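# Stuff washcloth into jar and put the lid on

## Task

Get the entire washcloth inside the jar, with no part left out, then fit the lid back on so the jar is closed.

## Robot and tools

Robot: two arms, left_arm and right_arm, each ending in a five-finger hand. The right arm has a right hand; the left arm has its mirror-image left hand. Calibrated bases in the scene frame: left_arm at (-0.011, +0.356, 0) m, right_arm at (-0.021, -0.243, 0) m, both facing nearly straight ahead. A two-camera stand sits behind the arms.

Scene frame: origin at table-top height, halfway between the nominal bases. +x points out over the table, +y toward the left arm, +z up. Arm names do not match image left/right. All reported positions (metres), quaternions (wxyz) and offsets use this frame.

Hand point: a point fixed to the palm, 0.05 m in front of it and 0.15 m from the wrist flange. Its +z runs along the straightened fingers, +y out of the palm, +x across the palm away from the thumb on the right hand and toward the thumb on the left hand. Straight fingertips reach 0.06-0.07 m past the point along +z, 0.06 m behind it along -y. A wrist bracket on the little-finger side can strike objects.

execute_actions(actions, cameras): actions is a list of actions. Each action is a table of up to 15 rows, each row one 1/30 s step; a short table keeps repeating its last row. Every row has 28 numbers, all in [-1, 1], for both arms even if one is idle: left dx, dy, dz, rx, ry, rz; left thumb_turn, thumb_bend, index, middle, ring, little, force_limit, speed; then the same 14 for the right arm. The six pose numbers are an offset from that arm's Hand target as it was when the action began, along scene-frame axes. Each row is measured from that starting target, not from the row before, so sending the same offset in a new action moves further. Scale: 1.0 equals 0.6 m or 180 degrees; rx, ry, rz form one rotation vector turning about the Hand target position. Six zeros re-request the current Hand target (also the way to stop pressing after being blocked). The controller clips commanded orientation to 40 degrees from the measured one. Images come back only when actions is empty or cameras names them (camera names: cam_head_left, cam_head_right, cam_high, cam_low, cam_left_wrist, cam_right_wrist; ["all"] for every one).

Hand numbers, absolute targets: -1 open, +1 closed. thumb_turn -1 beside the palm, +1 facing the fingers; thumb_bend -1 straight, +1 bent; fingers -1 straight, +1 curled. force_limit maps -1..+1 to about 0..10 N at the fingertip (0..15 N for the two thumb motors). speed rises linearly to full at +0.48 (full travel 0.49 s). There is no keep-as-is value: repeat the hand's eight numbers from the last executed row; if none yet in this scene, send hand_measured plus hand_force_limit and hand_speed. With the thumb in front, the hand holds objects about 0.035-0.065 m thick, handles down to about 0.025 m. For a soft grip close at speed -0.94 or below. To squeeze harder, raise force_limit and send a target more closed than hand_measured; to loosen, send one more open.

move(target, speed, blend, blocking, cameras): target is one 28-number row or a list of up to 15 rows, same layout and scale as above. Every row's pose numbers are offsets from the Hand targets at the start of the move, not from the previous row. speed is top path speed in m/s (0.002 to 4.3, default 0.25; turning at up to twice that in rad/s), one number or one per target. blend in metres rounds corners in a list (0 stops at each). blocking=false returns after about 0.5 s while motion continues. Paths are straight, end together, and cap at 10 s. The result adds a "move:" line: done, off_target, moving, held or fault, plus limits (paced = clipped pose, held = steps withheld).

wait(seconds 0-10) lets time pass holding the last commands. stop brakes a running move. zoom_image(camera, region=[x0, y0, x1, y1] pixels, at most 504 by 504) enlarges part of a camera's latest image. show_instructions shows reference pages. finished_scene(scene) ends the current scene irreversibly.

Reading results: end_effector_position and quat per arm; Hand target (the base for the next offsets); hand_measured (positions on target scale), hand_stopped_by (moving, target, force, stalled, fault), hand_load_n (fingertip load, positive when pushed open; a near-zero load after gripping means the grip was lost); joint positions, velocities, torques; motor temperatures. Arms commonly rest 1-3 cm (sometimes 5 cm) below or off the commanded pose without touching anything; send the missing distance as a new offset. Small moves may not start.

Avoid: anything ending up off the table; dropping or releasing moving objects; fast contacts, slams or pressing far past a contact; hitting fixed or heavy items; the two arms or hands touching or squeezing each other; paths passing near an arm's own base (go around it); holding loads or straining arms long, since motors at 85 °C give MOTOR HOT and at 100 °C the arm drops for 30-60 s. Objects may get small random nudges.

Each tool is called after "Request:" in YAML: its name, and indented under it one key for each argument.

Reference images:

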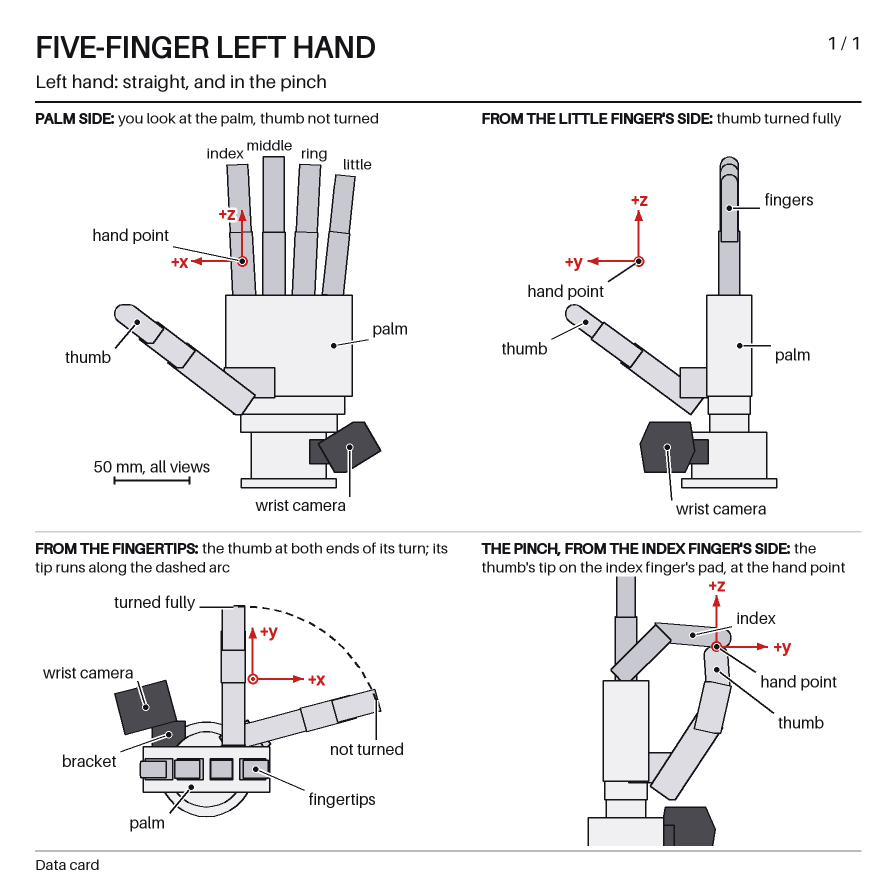

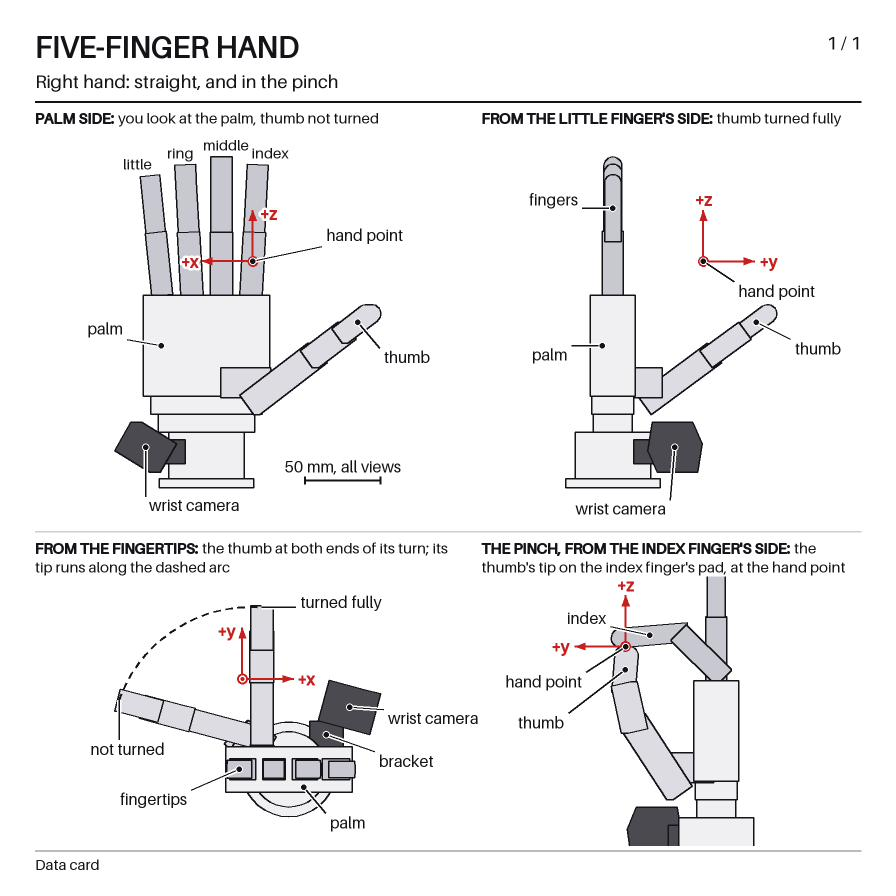

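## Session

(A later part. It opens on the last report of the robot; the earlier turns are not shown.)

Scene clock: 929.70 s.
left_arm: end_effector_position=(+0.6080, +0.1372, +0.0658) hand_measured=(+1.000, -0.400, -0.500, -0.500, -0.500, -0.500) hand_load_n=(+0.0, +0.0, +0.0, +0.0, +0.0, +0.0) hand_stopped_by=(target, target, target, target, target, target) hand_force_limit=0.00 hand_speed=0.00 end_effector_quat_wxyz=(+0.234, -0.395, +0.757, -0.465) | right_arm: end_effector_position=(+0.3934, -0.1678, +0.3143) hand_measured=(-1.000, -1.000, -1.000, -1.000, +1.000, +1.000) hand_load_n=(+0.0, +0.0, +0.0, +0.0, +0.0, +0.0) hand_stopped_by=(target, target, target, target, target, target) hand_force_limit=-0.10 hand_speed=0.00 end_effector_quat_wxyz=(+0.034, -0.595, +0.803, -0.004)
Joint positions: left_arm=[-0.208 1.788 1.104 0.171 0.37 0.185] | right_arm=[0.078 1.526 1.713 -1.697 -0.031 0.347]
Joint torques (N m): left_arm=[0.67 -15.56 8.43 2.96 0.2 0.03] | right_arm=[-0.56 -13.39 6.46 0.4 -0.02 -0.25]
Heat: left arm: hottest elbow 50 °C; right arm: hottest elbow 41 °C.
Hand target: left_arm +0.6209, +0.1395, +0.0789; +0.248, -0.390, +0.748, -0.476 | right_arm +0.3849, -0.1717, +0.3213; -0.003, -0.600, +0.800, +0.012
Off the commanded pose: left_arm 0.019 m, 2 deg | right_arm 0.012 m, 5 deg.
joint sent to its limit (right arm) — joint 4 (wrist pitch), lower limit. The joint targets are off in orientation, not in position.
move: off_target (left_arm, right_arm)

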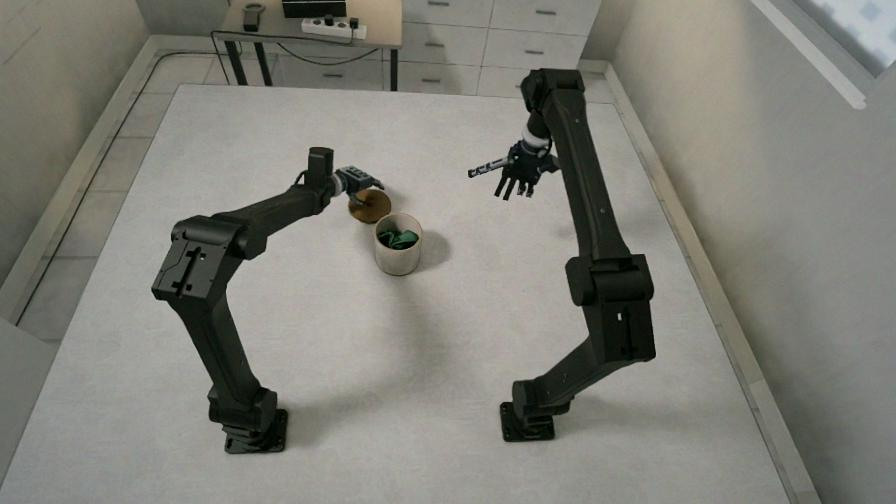

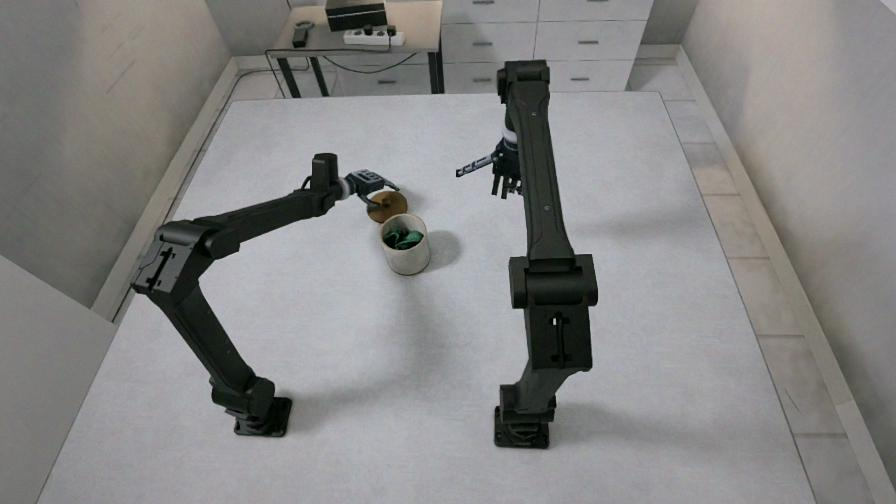

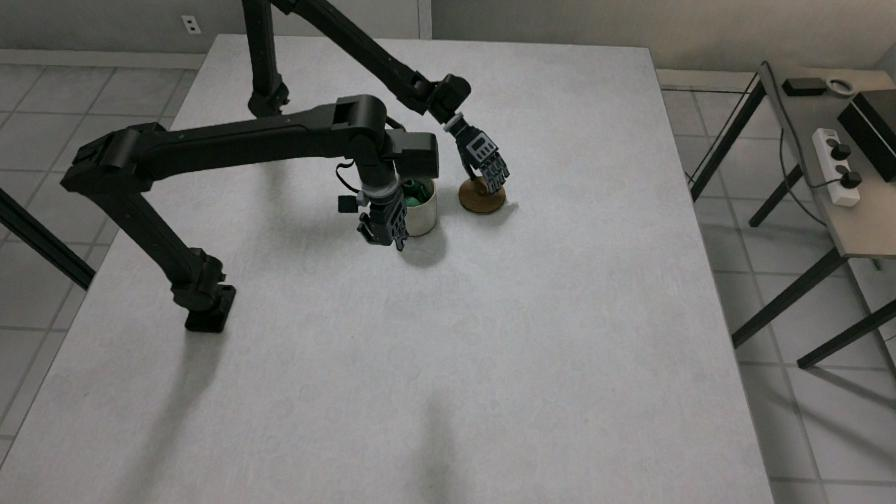

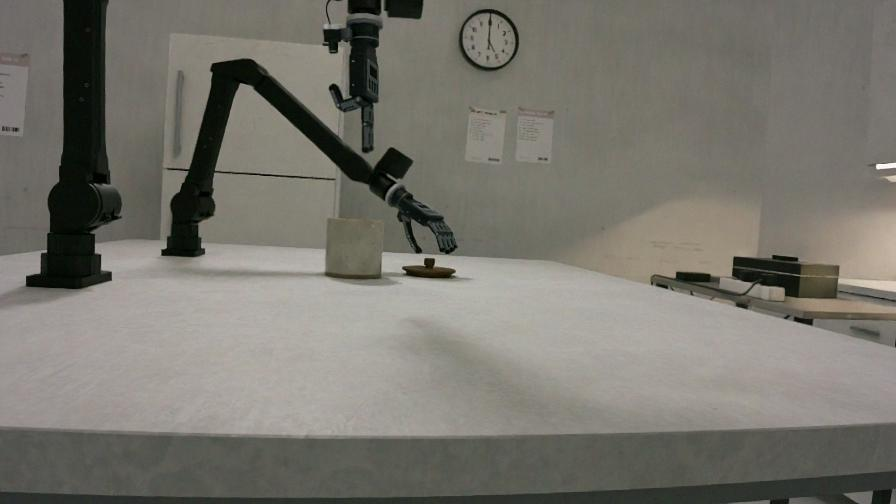

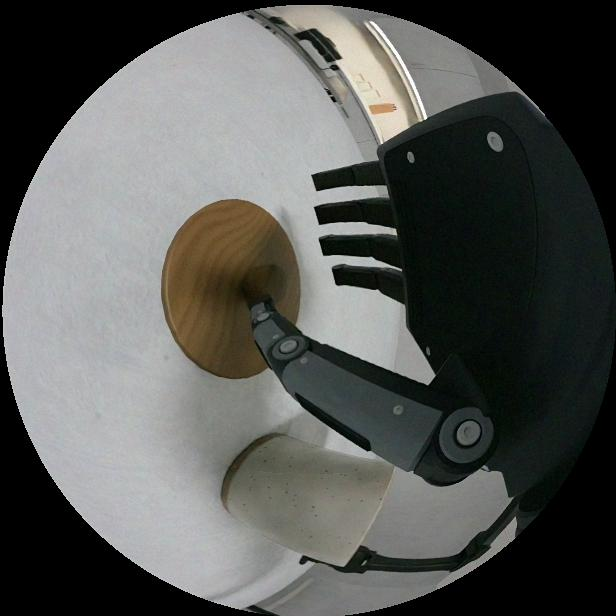

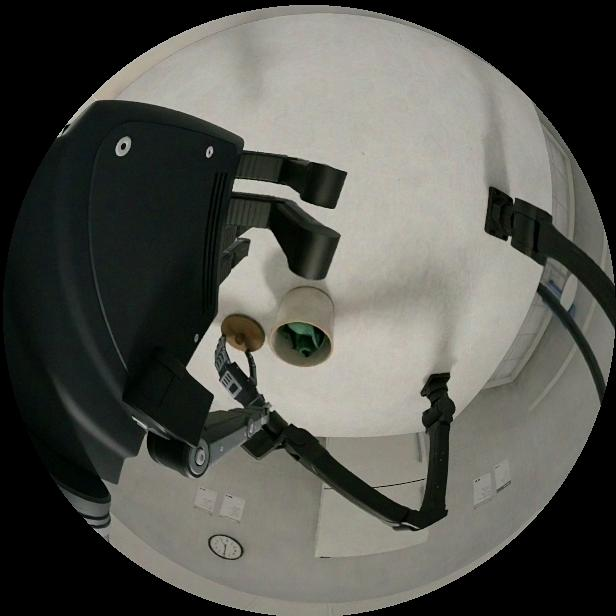

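Request:
move:
  target: [-0.002, 0.017, -0.055, 0, 0, 0, 1, -0.4, -0.5, -0.5, -0.5, -0.5, 0, 0, 0, 0, 0, 0, 0, 0, -1, -1, -1, -1, 1, 1, -0.1, 0]
  cameras: ["cam_high", "cam_low", "cam_head_left", "cam_left_wrist"]
  speed: 0.06

Request:
zoom_image:
  camera: "cam_high"
  region: [430, 90, 550, 230]

Request:
zoom_image:
  camera: "cam_head_left"
  region: [310, 140, 430, 250]

Request:
zoom_image:
  camera: "cam_low"
  region: [370, 170, 490, 290]

Scene clock: 962.17 s.
left_arm: end_effector_position=(+0.6141, +0.1444, +0.0450) hand_measured=(+1.000, -0.400, -0.500, -0.500, -0.500, -0.500) hand_load_n=(+0.0, +0.0, +0.0, +0.0, +0.0, +0.0) hand_stopped_by=(target, target, target, target, target, target) hand_force_limit=0.00 hand_speed=0.00 end_effector_quat_wxyz=(+0.239, -0.393, +0.752, -0.472) | right_arm: end_effector_position=(+0.3933, -0.1679, +0.3143) hand_measured=(-1.000, -1.000, -1.000, -1.000, +1.000, +1.000) hand_load_n=(+0.0, +0.0, +0.0, +0.0, +0.0, +0.0) hand_stopped_by=(target, target, target, target, target, target) hand_force_limit=-0.10 hand_speed=0.00 end_effector_quat_wxyz=(+0.034, -0.595, +0.803, -0.004)
Joint positions: left_arm=[-0.191 1.834 1.089 0.252 0.386 0.186] | right_arm=[0.078 1.526 1.713 -1.697 -0.031 0.346]
Joint torques (N m): left_arm=[1.85 -16.09 6.95 3.32 0.22 0.15] | right_arm=[-0.5 -13.45 6.49 0.42 -0.02 -0.29]
Heat: left arm: hottest elbow 51 °C; right arm: hottest elbow 39 °C.
Hand target: left_arm +0.6199, +0.1499, +0.0459; +0.248, -0.390, +0.748, -0.476 | right_arm +0.3849, -0.1718, +0.3213; -0.003, -0.600, +0.800, +0.012
Off the commanded pose: left_arm 0.008 m, 1 deg | right_arm 0.012 m, 5 deg.
joint sent to its limit (right arm) — joint 4 (wrist pitch), lower limit. The joint targets are off in orientation, not in position.
move: off_target (right_arm)
Images, in order (width x height): cam_head_left 896x504, cam_high 896x504, cam_low 896x504, cam_left_wrist 616x616.

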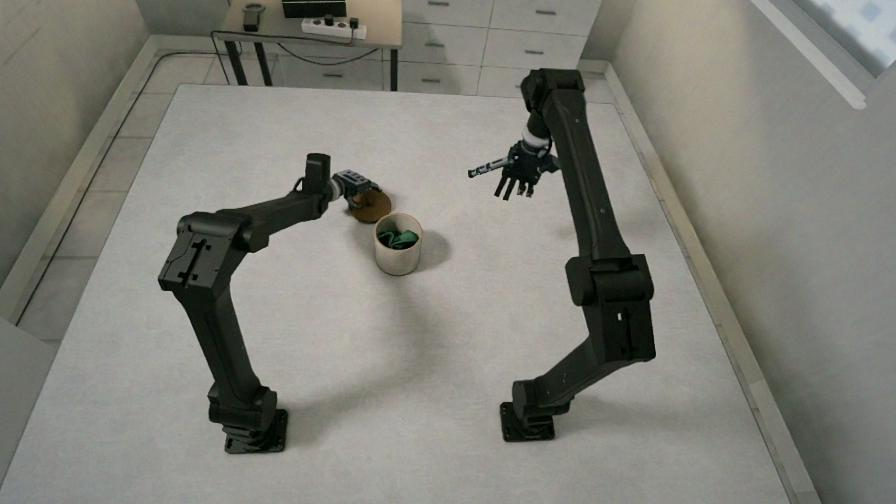

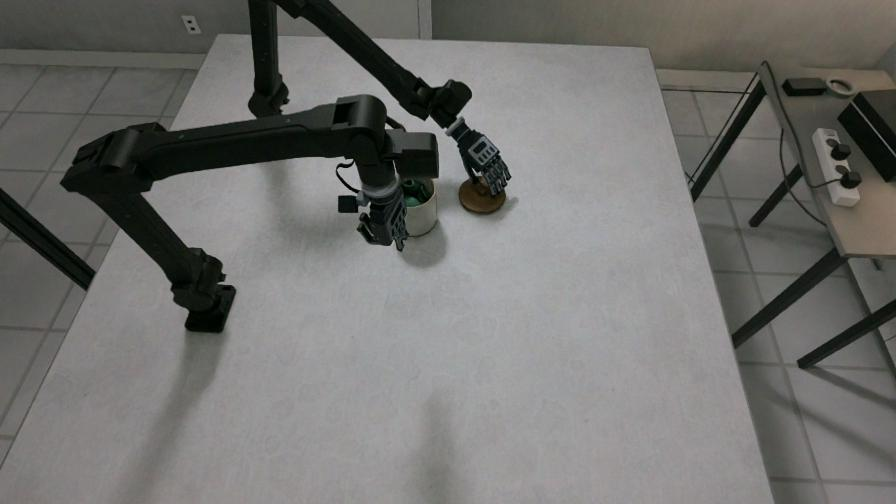

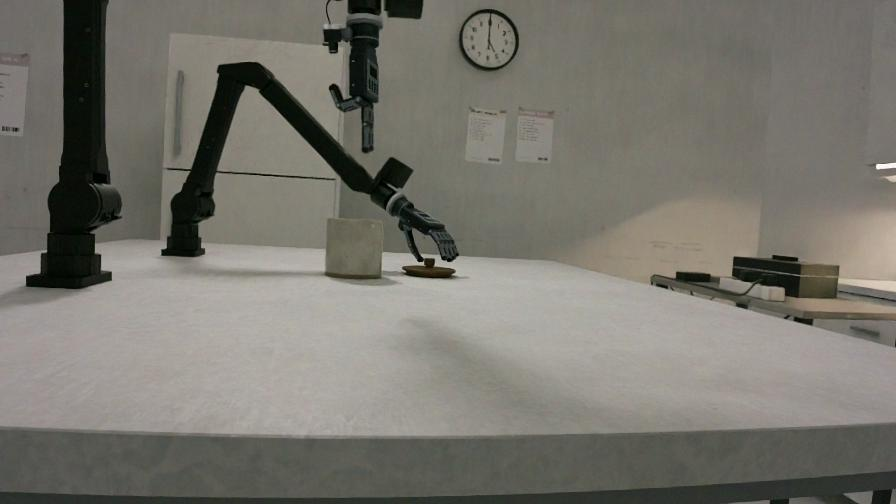

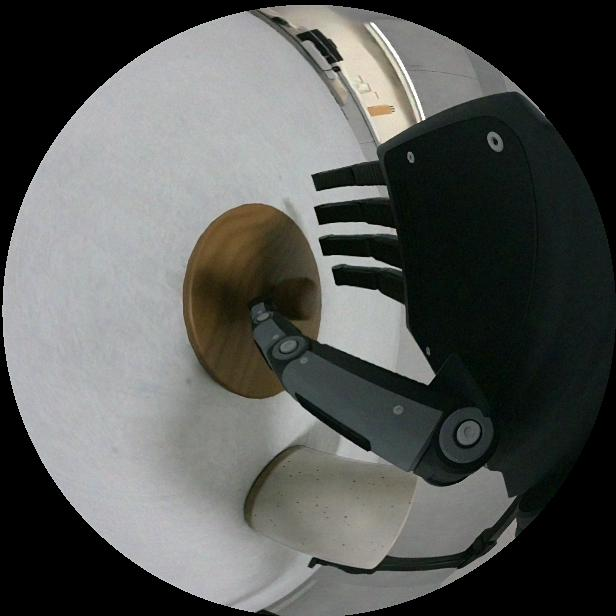

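Scaled by 3.600 from the camera's 896x504 image, which has a finer 1280x720 frame.

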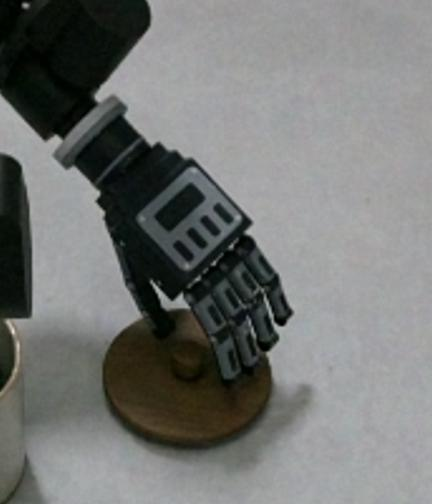

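Scaled by 4.200 from the camera's 896x504 image, which has a finer 1280x720 frame.

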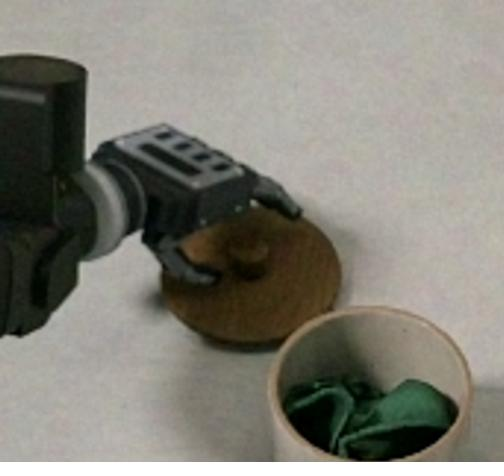

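Scaled by 4.200 from the camera's 896x504 image, which has a finer 1280x720 frame.

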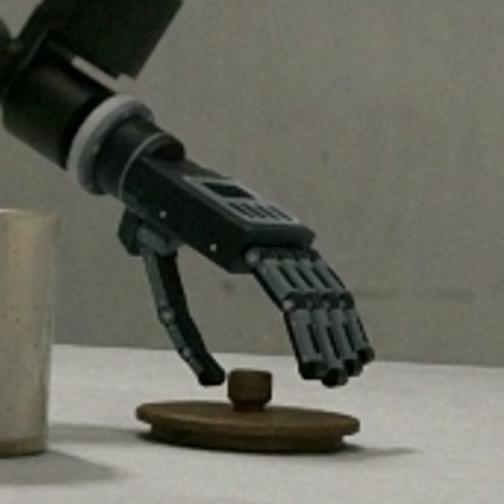

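Request:
move:
  target: [-0.004, 0.004, -0.02, 0, 0, 0, 1, -0.4, -0.5, -0.5, -0.5, -0.5, 0, 0, 0, 0, 0, 0, 0, 0, -1, -1, -1, -1, 1, 1, -0.1, 0]
  cameras: ["cam_high", "cam_low", "cam_head_left"]
  speed: 0.06

Request:
zoom_image:
  camera: "cam_high"
  region: [430, 90, 550, 230]

Request:
zoom_image:
  camera: "cam_low"
  region: [370, 170, 490, 290]

Scene clock: 975.10 s.
left_arm: end_effector_position=(+0.6124, +0.1457, +0.0353) hand_measured=(+1.000, -0.400, -0.500, -0.500, -0.500, -0.500) hand_load_n=(+0.0, +0.0, +0.0, +0.0, +0.0, +0.0) hand_stopped_by=(target, target, target, target, target, target) hand_force_limit=0.00 hand_speed=0.00 end_effector_quat_wxyz=(+0.240, -0.392, +0.751, -0.474) | right_arm: end_effector_position=(+0.3933, -0.1679, +0.3143) hand_measured=(-1.000, -1.000, -1.000, -1.000, +1.000, +1.000) hand_load_n=(+0.0, +0.0, +0.0, +0.0, +0.0, +0.0) hand_stopped_by=(target, target, target, target, target, target) hand_force_limit=-0.10 hand_speed=0.00 end_effector_quat_wxyz=(+0.034, -0.595, +0.803, -0.004)
Joint positions: left_arm=[-0.189 1.849 1.075 0.284 0.389 0.187] | right_arm=[0.078 1.526 1.713 -1.697 -0.031 0.346]
Joint torques (N m): left_arm=[1.38 -15.27 6.83 2.95 0.24 0.11] | right_arm=[-0.56 -13.39 6.46 0.4 -0.02 -0.29]
Heat: left arm: hottest elbow 49 °C; right arm: hottest elbow 39 °C.
Hand target: left_arm +0.6175, +0.1520, +0.0341; +0.248, -0.390, +0.748, -0.476 | right_arm +0.3849, -0.1718, +0.3213; -0.003, -0.600, +0.800, +0.012
Off the commanded pose: left_arm 0.008 m, 1 deg | right_arm 0.012 m, 5 deg.
joint sent to its limit (right arm) — joint 4 (wrist pitch), lower limit. The joint targets are off in orientation, not in position.
move: off_target (right_arm)
Images, in order (width x height): cam_head_left 896x504, cam_high 896x504, cam_low 896x504.

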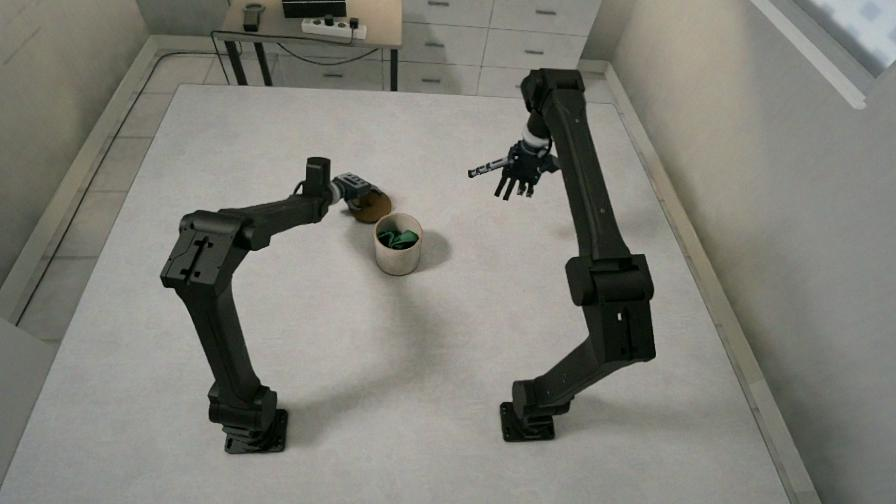

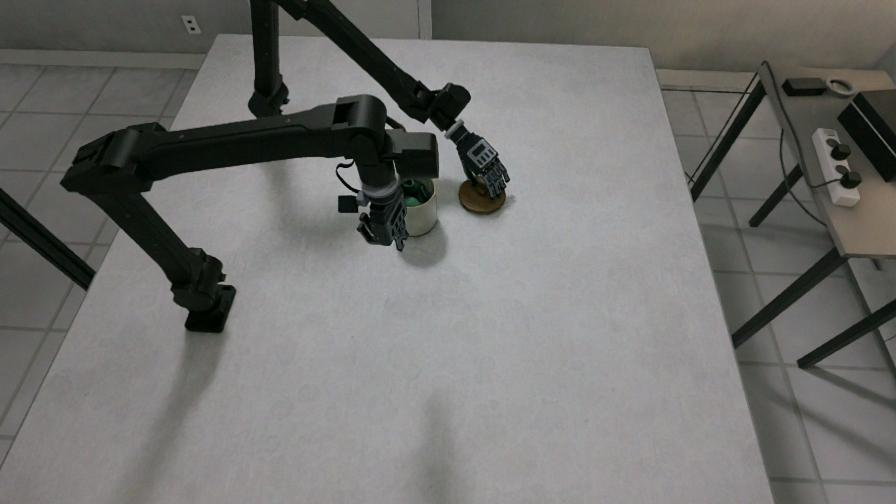

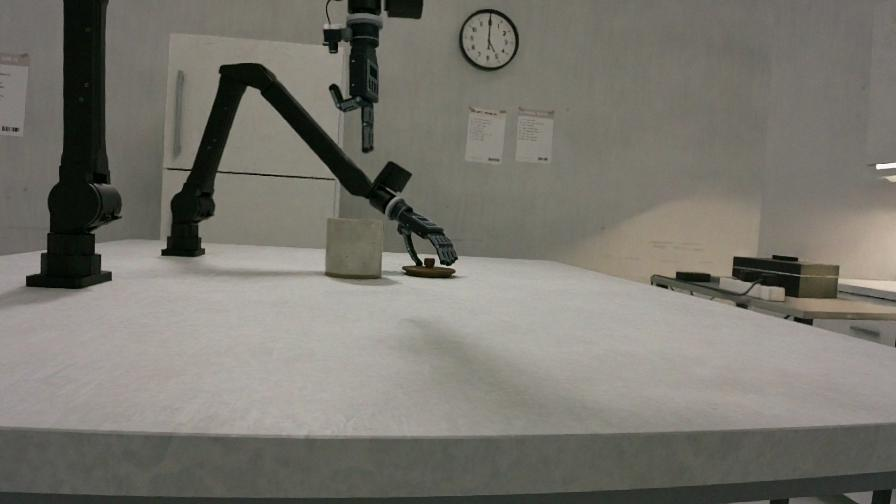

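Scaled by 3.600 from the camera's 896x504 image, which has a finer 1280x720 frame.

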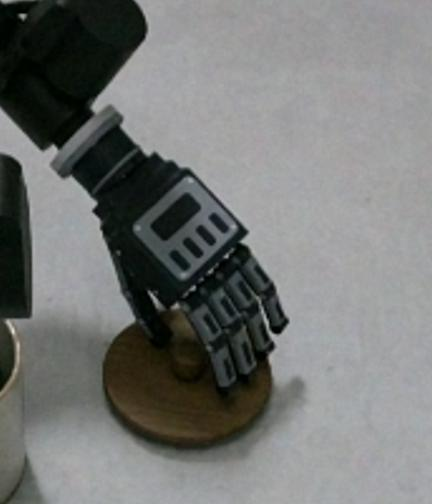

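Scaled by 4.200 from the camera's 896x504 image, which has a finer 1280x720 frame.

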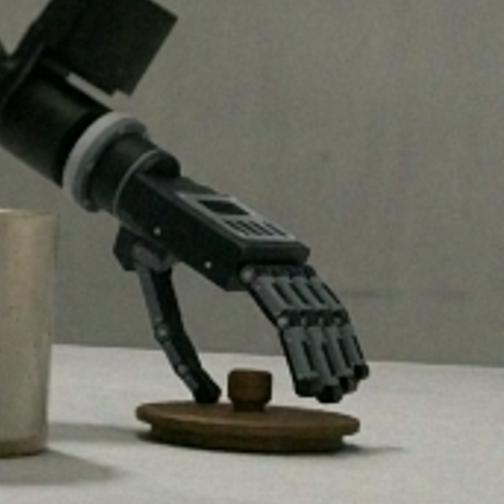

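Request:
execute_actions:
  actions:
    - [[0,0,0,0,0,0,1,-0.1,0.2,0.2,-0.5,-0.5,-0.2,-0.9,0,0,0,0,0,0,-1,-1,-1,-1,1,1,-0.1,0]]
  cameras: ["cam_low"]

Request:
zoom_image:
  camera: "cam_low"
  region: [370, 170, 490, 290]

Scene clock: 991.07 s.
left_arm: end_effector_position=(+0.6136, +0.1454, +0.0368) hand_measured=(+1.000, -0.180, -0.084, +0.010, -0.500, -0.500) hand_load_n=(+1.0, +6.5, +4.5, +3.5, +0.0, +0.0) hand_stopped_by=(target, force, force, force, target, target) hand_force_limit=-0.20 hand_speed=-0.90 end_effector_quat_wxyz=(+0.242, -0.390, +0.750, -0.476) | right_arm: end_effector_position=(+0.3933, -0.1679, +0.3143) hand_measured=(-1.000, -1.000, -1.000, -1.000, +1.000, +1.000) hand_load_n=(+0.0, -0.5, +0.0, +0.0, +0.0, +0.0) hand_stopped_by=(target, target, target, target, target, target) hand_force_limit=-0.10 hand_speed=0.00 end_effector_quat_wxyz=(+0.034, -0.595, +0.803, -0.004)
Joint positions: left_arm=[-0.189 1.849 1.075 0.292 0.391 0.188] | right_arm=[0.078 1.526 1.713 -1.697 -0.031 0.346]
Joint torques (N m): left_arm=[0.62 -15.5 6.71 2.61 0.2 0.06] | right_arm=[-0.56 -13.33 6.46 0.39 -0.02 -0.29]
Motor temperatures (°C): left_arm=[29 39 47 29 29 24] | right_arm=[27 33 38 28 27 24]
Heat: left arm: hottest elbow 47 °C; right arm: hottest elbow 38 °C.
Hand target: left_arm +0.6175, +0.1520, +0.0340; +0.248, -0.390, +0.748, -0.476 | right_arm +0.3849, -0.1718, +0.3213; -0.003, -0.600, +0.800, +0.012
Off the commanded pose: left_arm 0.008 m, 1 deg | right_arm 0.012 m, 5 deg.
joint sent to its limit (right arm) — joint 4 (wrist pitch), lower limit. The joint targets are off in orientation, not in position.
Images, in order (width x height): cam_low 896x504.

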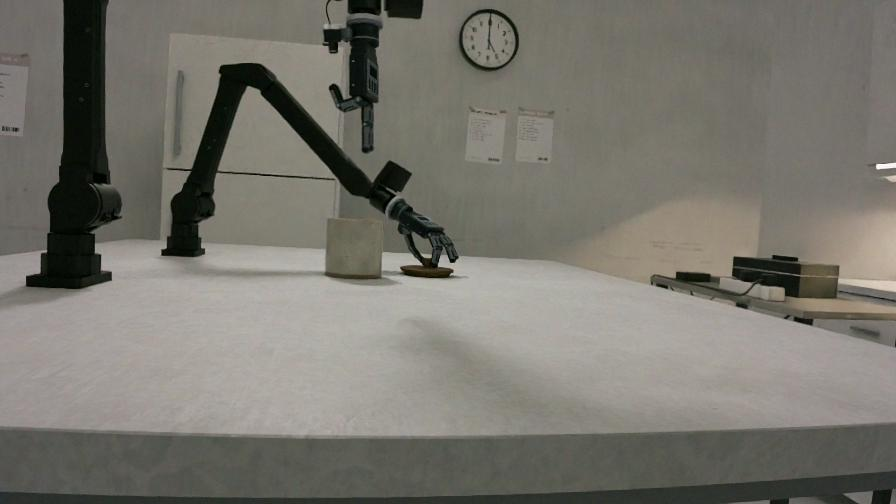

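Scaled by 4.200 from the camera's 896x504 image, which has a finer 1280x720 frame.

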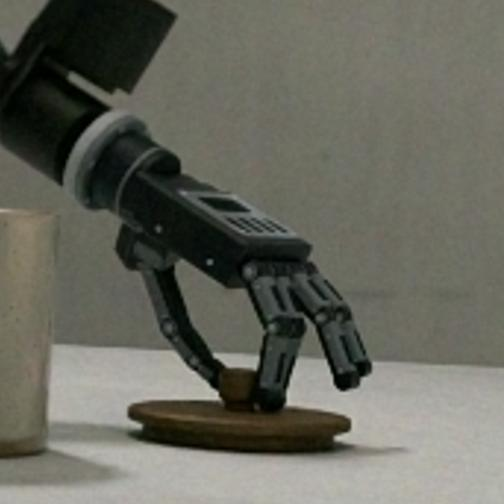

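Request:
move:
  target: [0, 0, 0.33, 0, 0, 0, 1, -0.1, 0.2, 0.2, -0.5, -0.5, -0.2, -0.9, 0, 0, 0, 0, 0, 0, -1, -1, -1, -1, 1, 1, -0.1, 0]
  cameras: ["cam_high", "cam_low", "cam_head_left", "cam_left_wrist"]
  speed: 0.1

Request:
zoom_image:
  camera: "cam_low"
  region: [320, 120, 490, 290]

Request:
zoom_image:
  camera: "cam_high"
  region: [380, 70, 540, 250]

Scene clock: 1003.17 s.
left_arm: end_effector_position=(+0.5954, +0.1489, +0.1851) hand_measured=(+1.000, -0.180, -0.084, +0.010, -0.500, -0.500) hand_load_n=(+0.5, +4.5, +5.5, +2.5, +0.0, +0.0) hand_stopped_by=(target, force, force, force, target, target) hand_force_limit=-0.20 hand_speed=-0.90 end_effector_quat_wxyz=(+0.218, -0.405, +0.762, -0.457) | right_arm: end_effector_position=(+0.3933, -0.1679, +0.3143) hand_measured=(-1.000, -1.000, -1.000, -1.000, +1.000, +1.000) hand_load_n=(+0.0, -0.5, +0.0, +0.0, +0.0, +0.0) hand_stopped_by=(target, target, target, target, target, target) hand_force_limit=-0.10 hand_speed=0.00 end_effector_quat_wxyz=(+0.034, -0.595, +0.803, -0.004)
Joint positions: left_arm=[-0.189 1.603 1.237 -0.189 0.391 0.189] | right_arm=[0.078 1.526 1.713 -1.697 -0.031 0.346]
Joint torques (N m): left_arm=[1.14 -14.74 13.82 1.74 0.17 0.01] | right_arm=[-0.56 -13.39 6.46 0.42 -0.01 -0.29]
Heat: left arm: hottest elbow 47 °C; right arm: hottest elbow 38 °C.
Hand target: left_arm +0.6175, +0.1520, +0.2320; +0.248, -0.390, +0.748, -0.476 | right_arm +0.3849, -0.1718, +0.3213; -0.003, -0.600, +0.800, +0.012
Off the commanded pose: left_arm 0.052 m, 5 deg | right_arm 0.012 m, 5 deg.
joint sent to its limit (right arm) — joint 4 (wrist pitch), lower limit. The joint targets are off in orientation, not in position.
move: off_target (left_arm, right_arm)
Images, in order (width x height): cam_head_left 896x504, cam_high 896x504, cam_low 896x504, cam_left_wrist 616x616.

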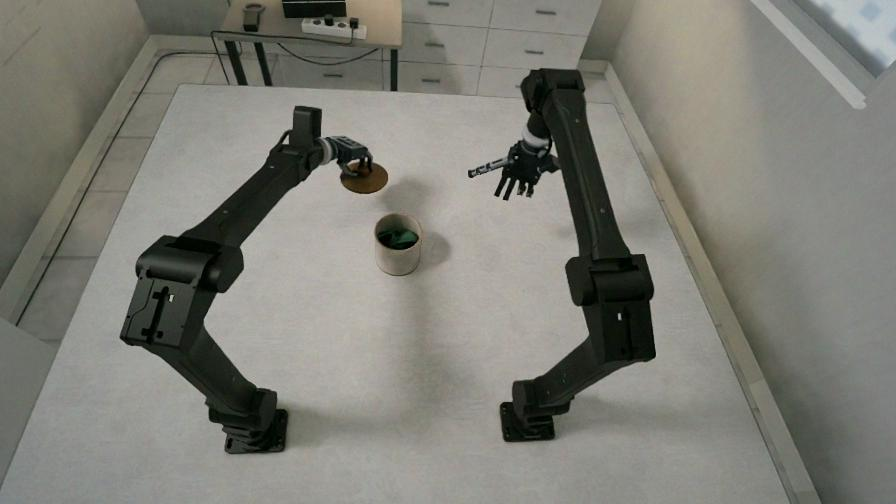

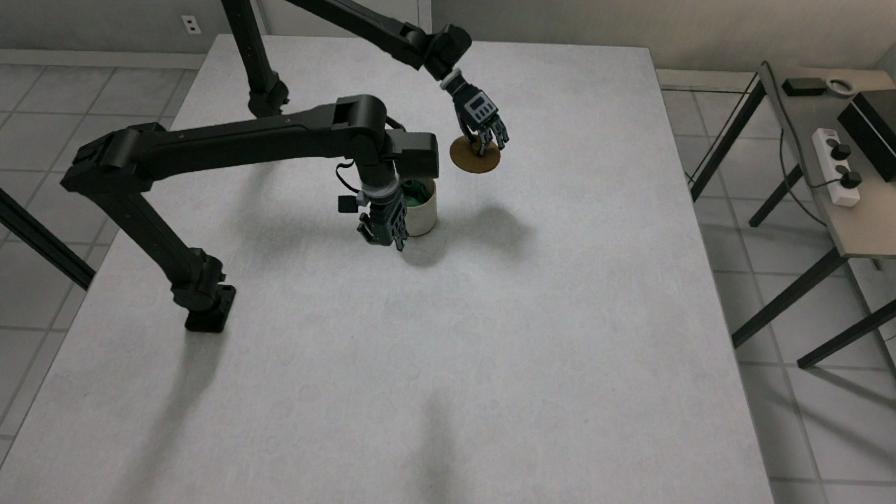

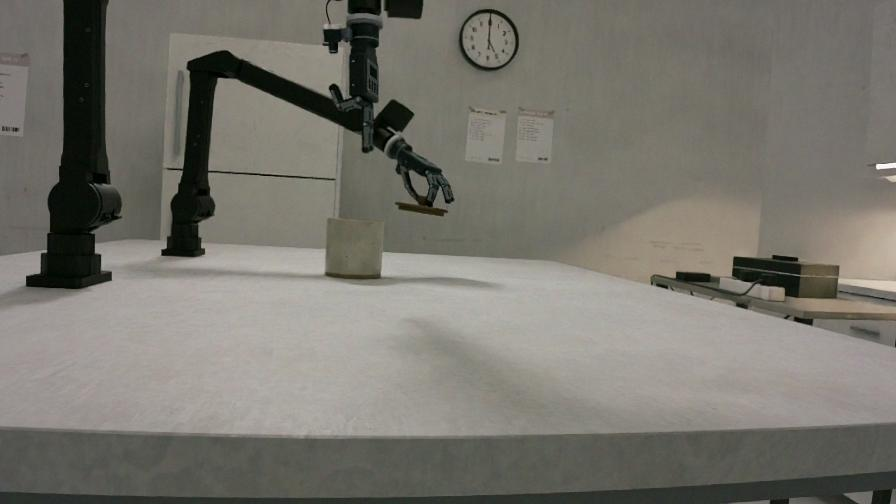

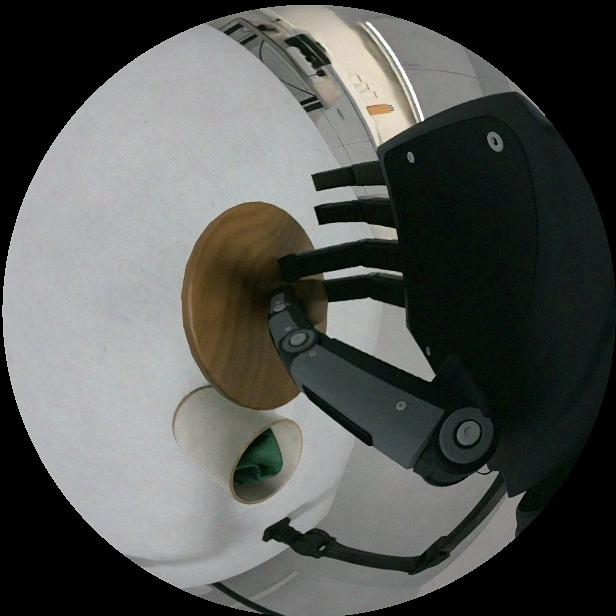

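Scaled by 2.965 from the camera's 896x504 image, which has a finer 1280x720 frame.

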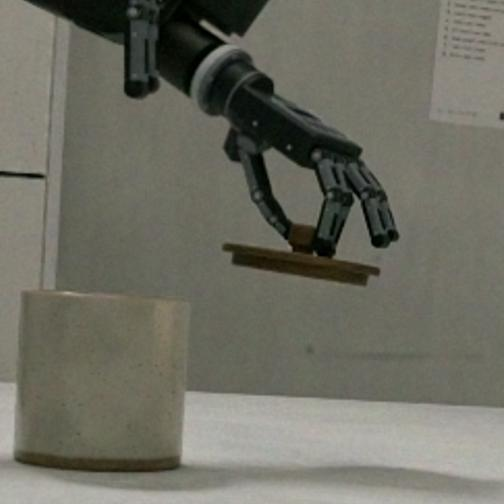

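Scaled by 2.800 from the camera's 896x504 image, which has a finer 1280x720 frame.

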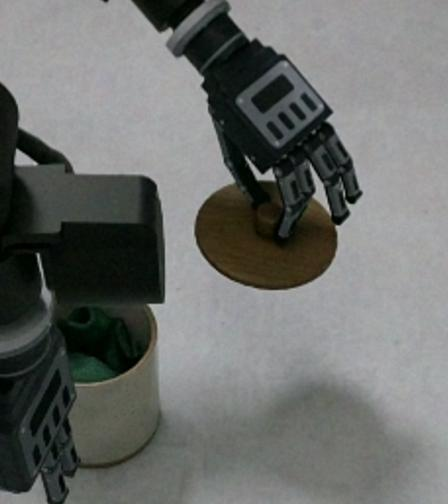

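Request:
move:
  target: [-0.259, -0.137, 0.025, 0, 0, 0, 1, -0.1, 0.2, 0.2, -0.5, -0.5, -0.2, -0.9, -0.1, -0.27, 0, 0, 0, 0, -1, -1, -1, -1, 1, 1, -0.1, 0]
  cameras: ["all"]
  speed: 0.15

Request:
zoom_image:
  camera: "cam_low"
  region: [290, 120, 460, 290]

Request:
zoom_image:
  camera: "cam_high"
  region: [350, 80, 500, 250]

Request:
zoom_image:
  camera: "cam_head_right"
  region: [340, 150, 470, 290]

Scene clock: 1023.17 s.
left_arm: end_effector_position=(+0.4639, +0.0736, +0.2326) hand_measured=(+1.000, -0.180, -0.084, +0.010, -0.500, -0.500) hand_load_n=(+0.5, +4.5, +5.5, +2.0, +0.0, +0.0) hand_stopped_by=(target, force, force, force, target, target) hand_force_limit=-0.20 hand_speed=-0.90 end_effector_quat_wxyz=(+0.245, -0.392, +0.755, -0.465) | right_arm: end_effector_position=(+0.3338, -0.3341, +0.3157) hand_measured=(-1.000, -1.000, -1.000, -1.000, +1.000, +1.000) hand_load_n=(+0.0, +0.0, +0.0, +0.0, +0.0, +0.0) hand_stopped_by=(target, target, target, target, target, target) hand_force_limit=-0.10 hand_speed=0.00 end_effector_quat_wxyz=(+0.025, -0.595, +0.803, -0.021)
Joint positions: left_arm=[-0.44 1.276 0.996 -0.19 0.152 0.083] | right_arm=[-0.308 1.427 1.615 -1.697 -0.018 -0.039]
Joint torques (N m): left_arm=[-0.09 -11.16 9.32 2.3 -0.03 -0.13] | right_arm=[-0.44 -11.63 6.42 0.4 0.01 -0.3]
Heat: left arm: hottest elbow 51 °C; right arm: hottest elbow 38 °C.
Hand target: left_arm +0.4621, +0.0699, +0.2471; +0.248, -0.390, +0.748, -0.476 | right_arm +0.3249, -0.3338, +0.3212; -0.003, -0.600, +0.800, +0.012
Off the commanded pose: left_arm 0.015 m, 2 deg | right_arm 0.010 m, 5 deg.
joint sent to its limit (right arm) — joint 4 (wrist pitch), lower limit. The joint targets are off in orientation, not in position.
move: off_target (left_arm, right_arm)

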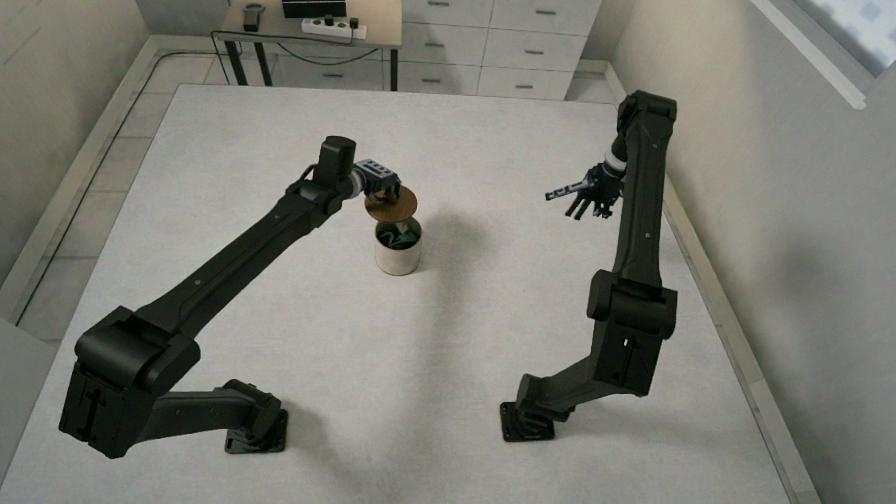

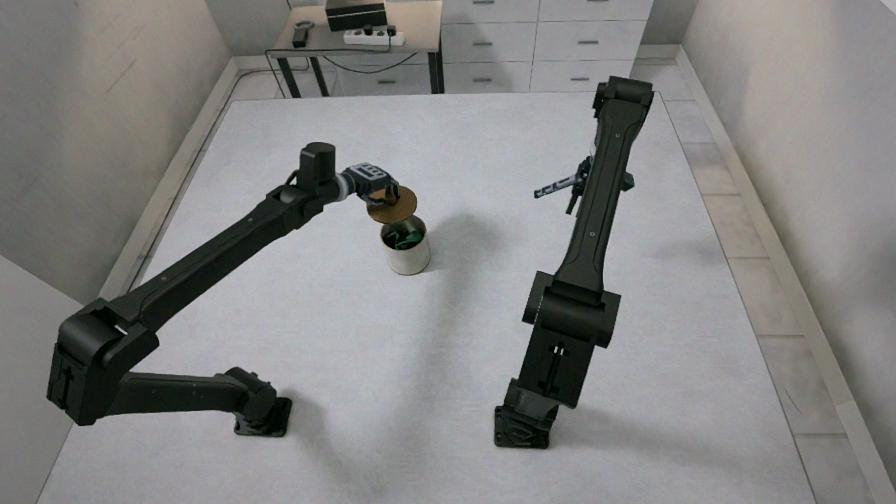

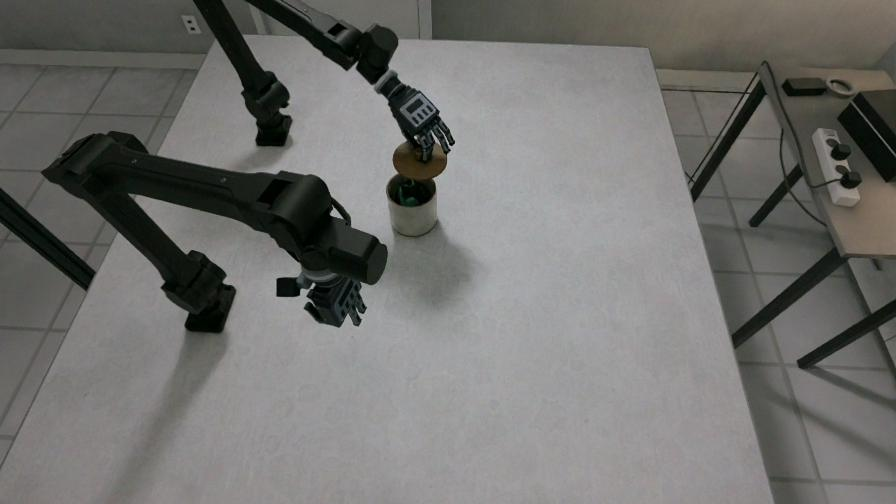

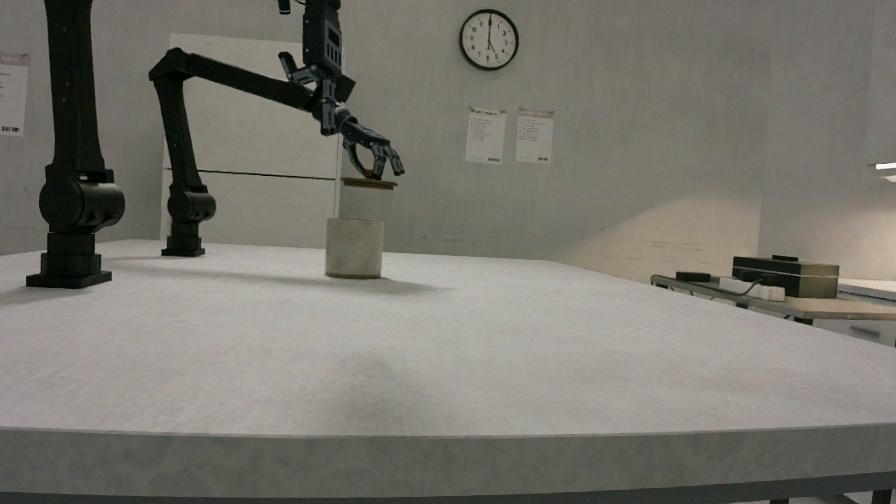

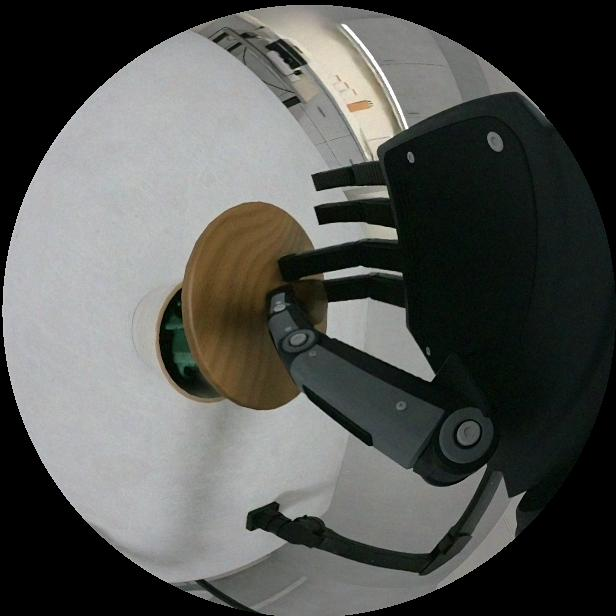

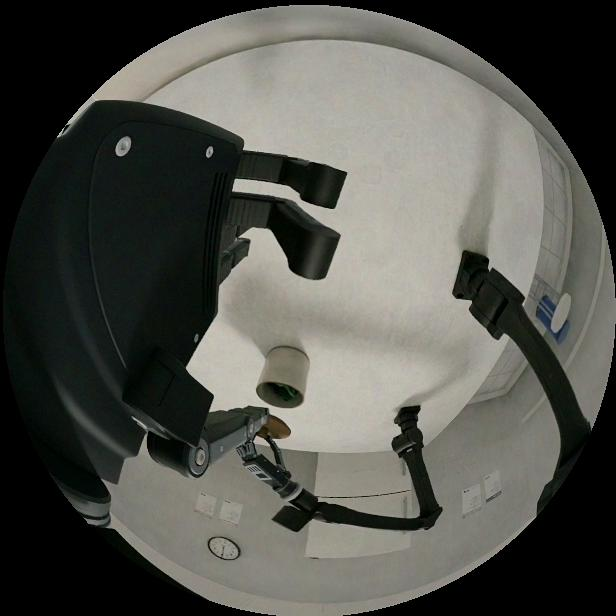

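Scaled by 2.965 from the camera's 896x504 image, which has a finer 1280x720 frame.

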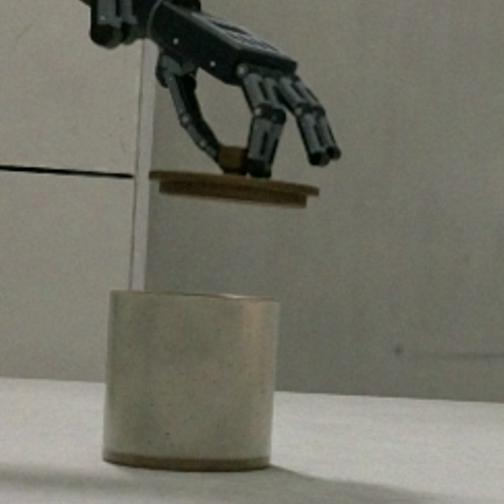

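Scaled by 2.965 from the camera's 896x504 image, which has a finer 1280x720 frame.

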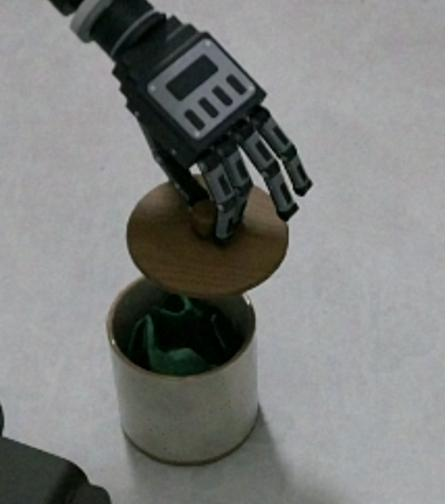

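Scaled by 3.600 from the camera's 896x504 image, which has a finer 1280x720 frame.

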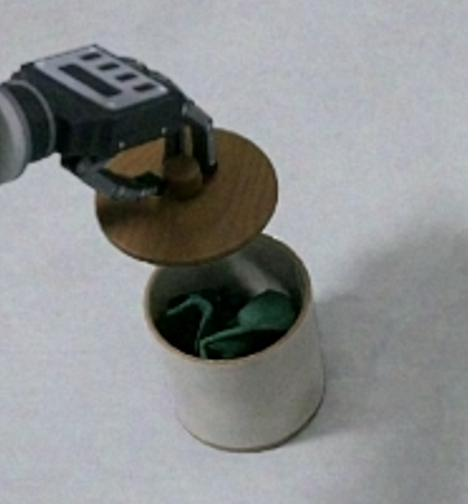

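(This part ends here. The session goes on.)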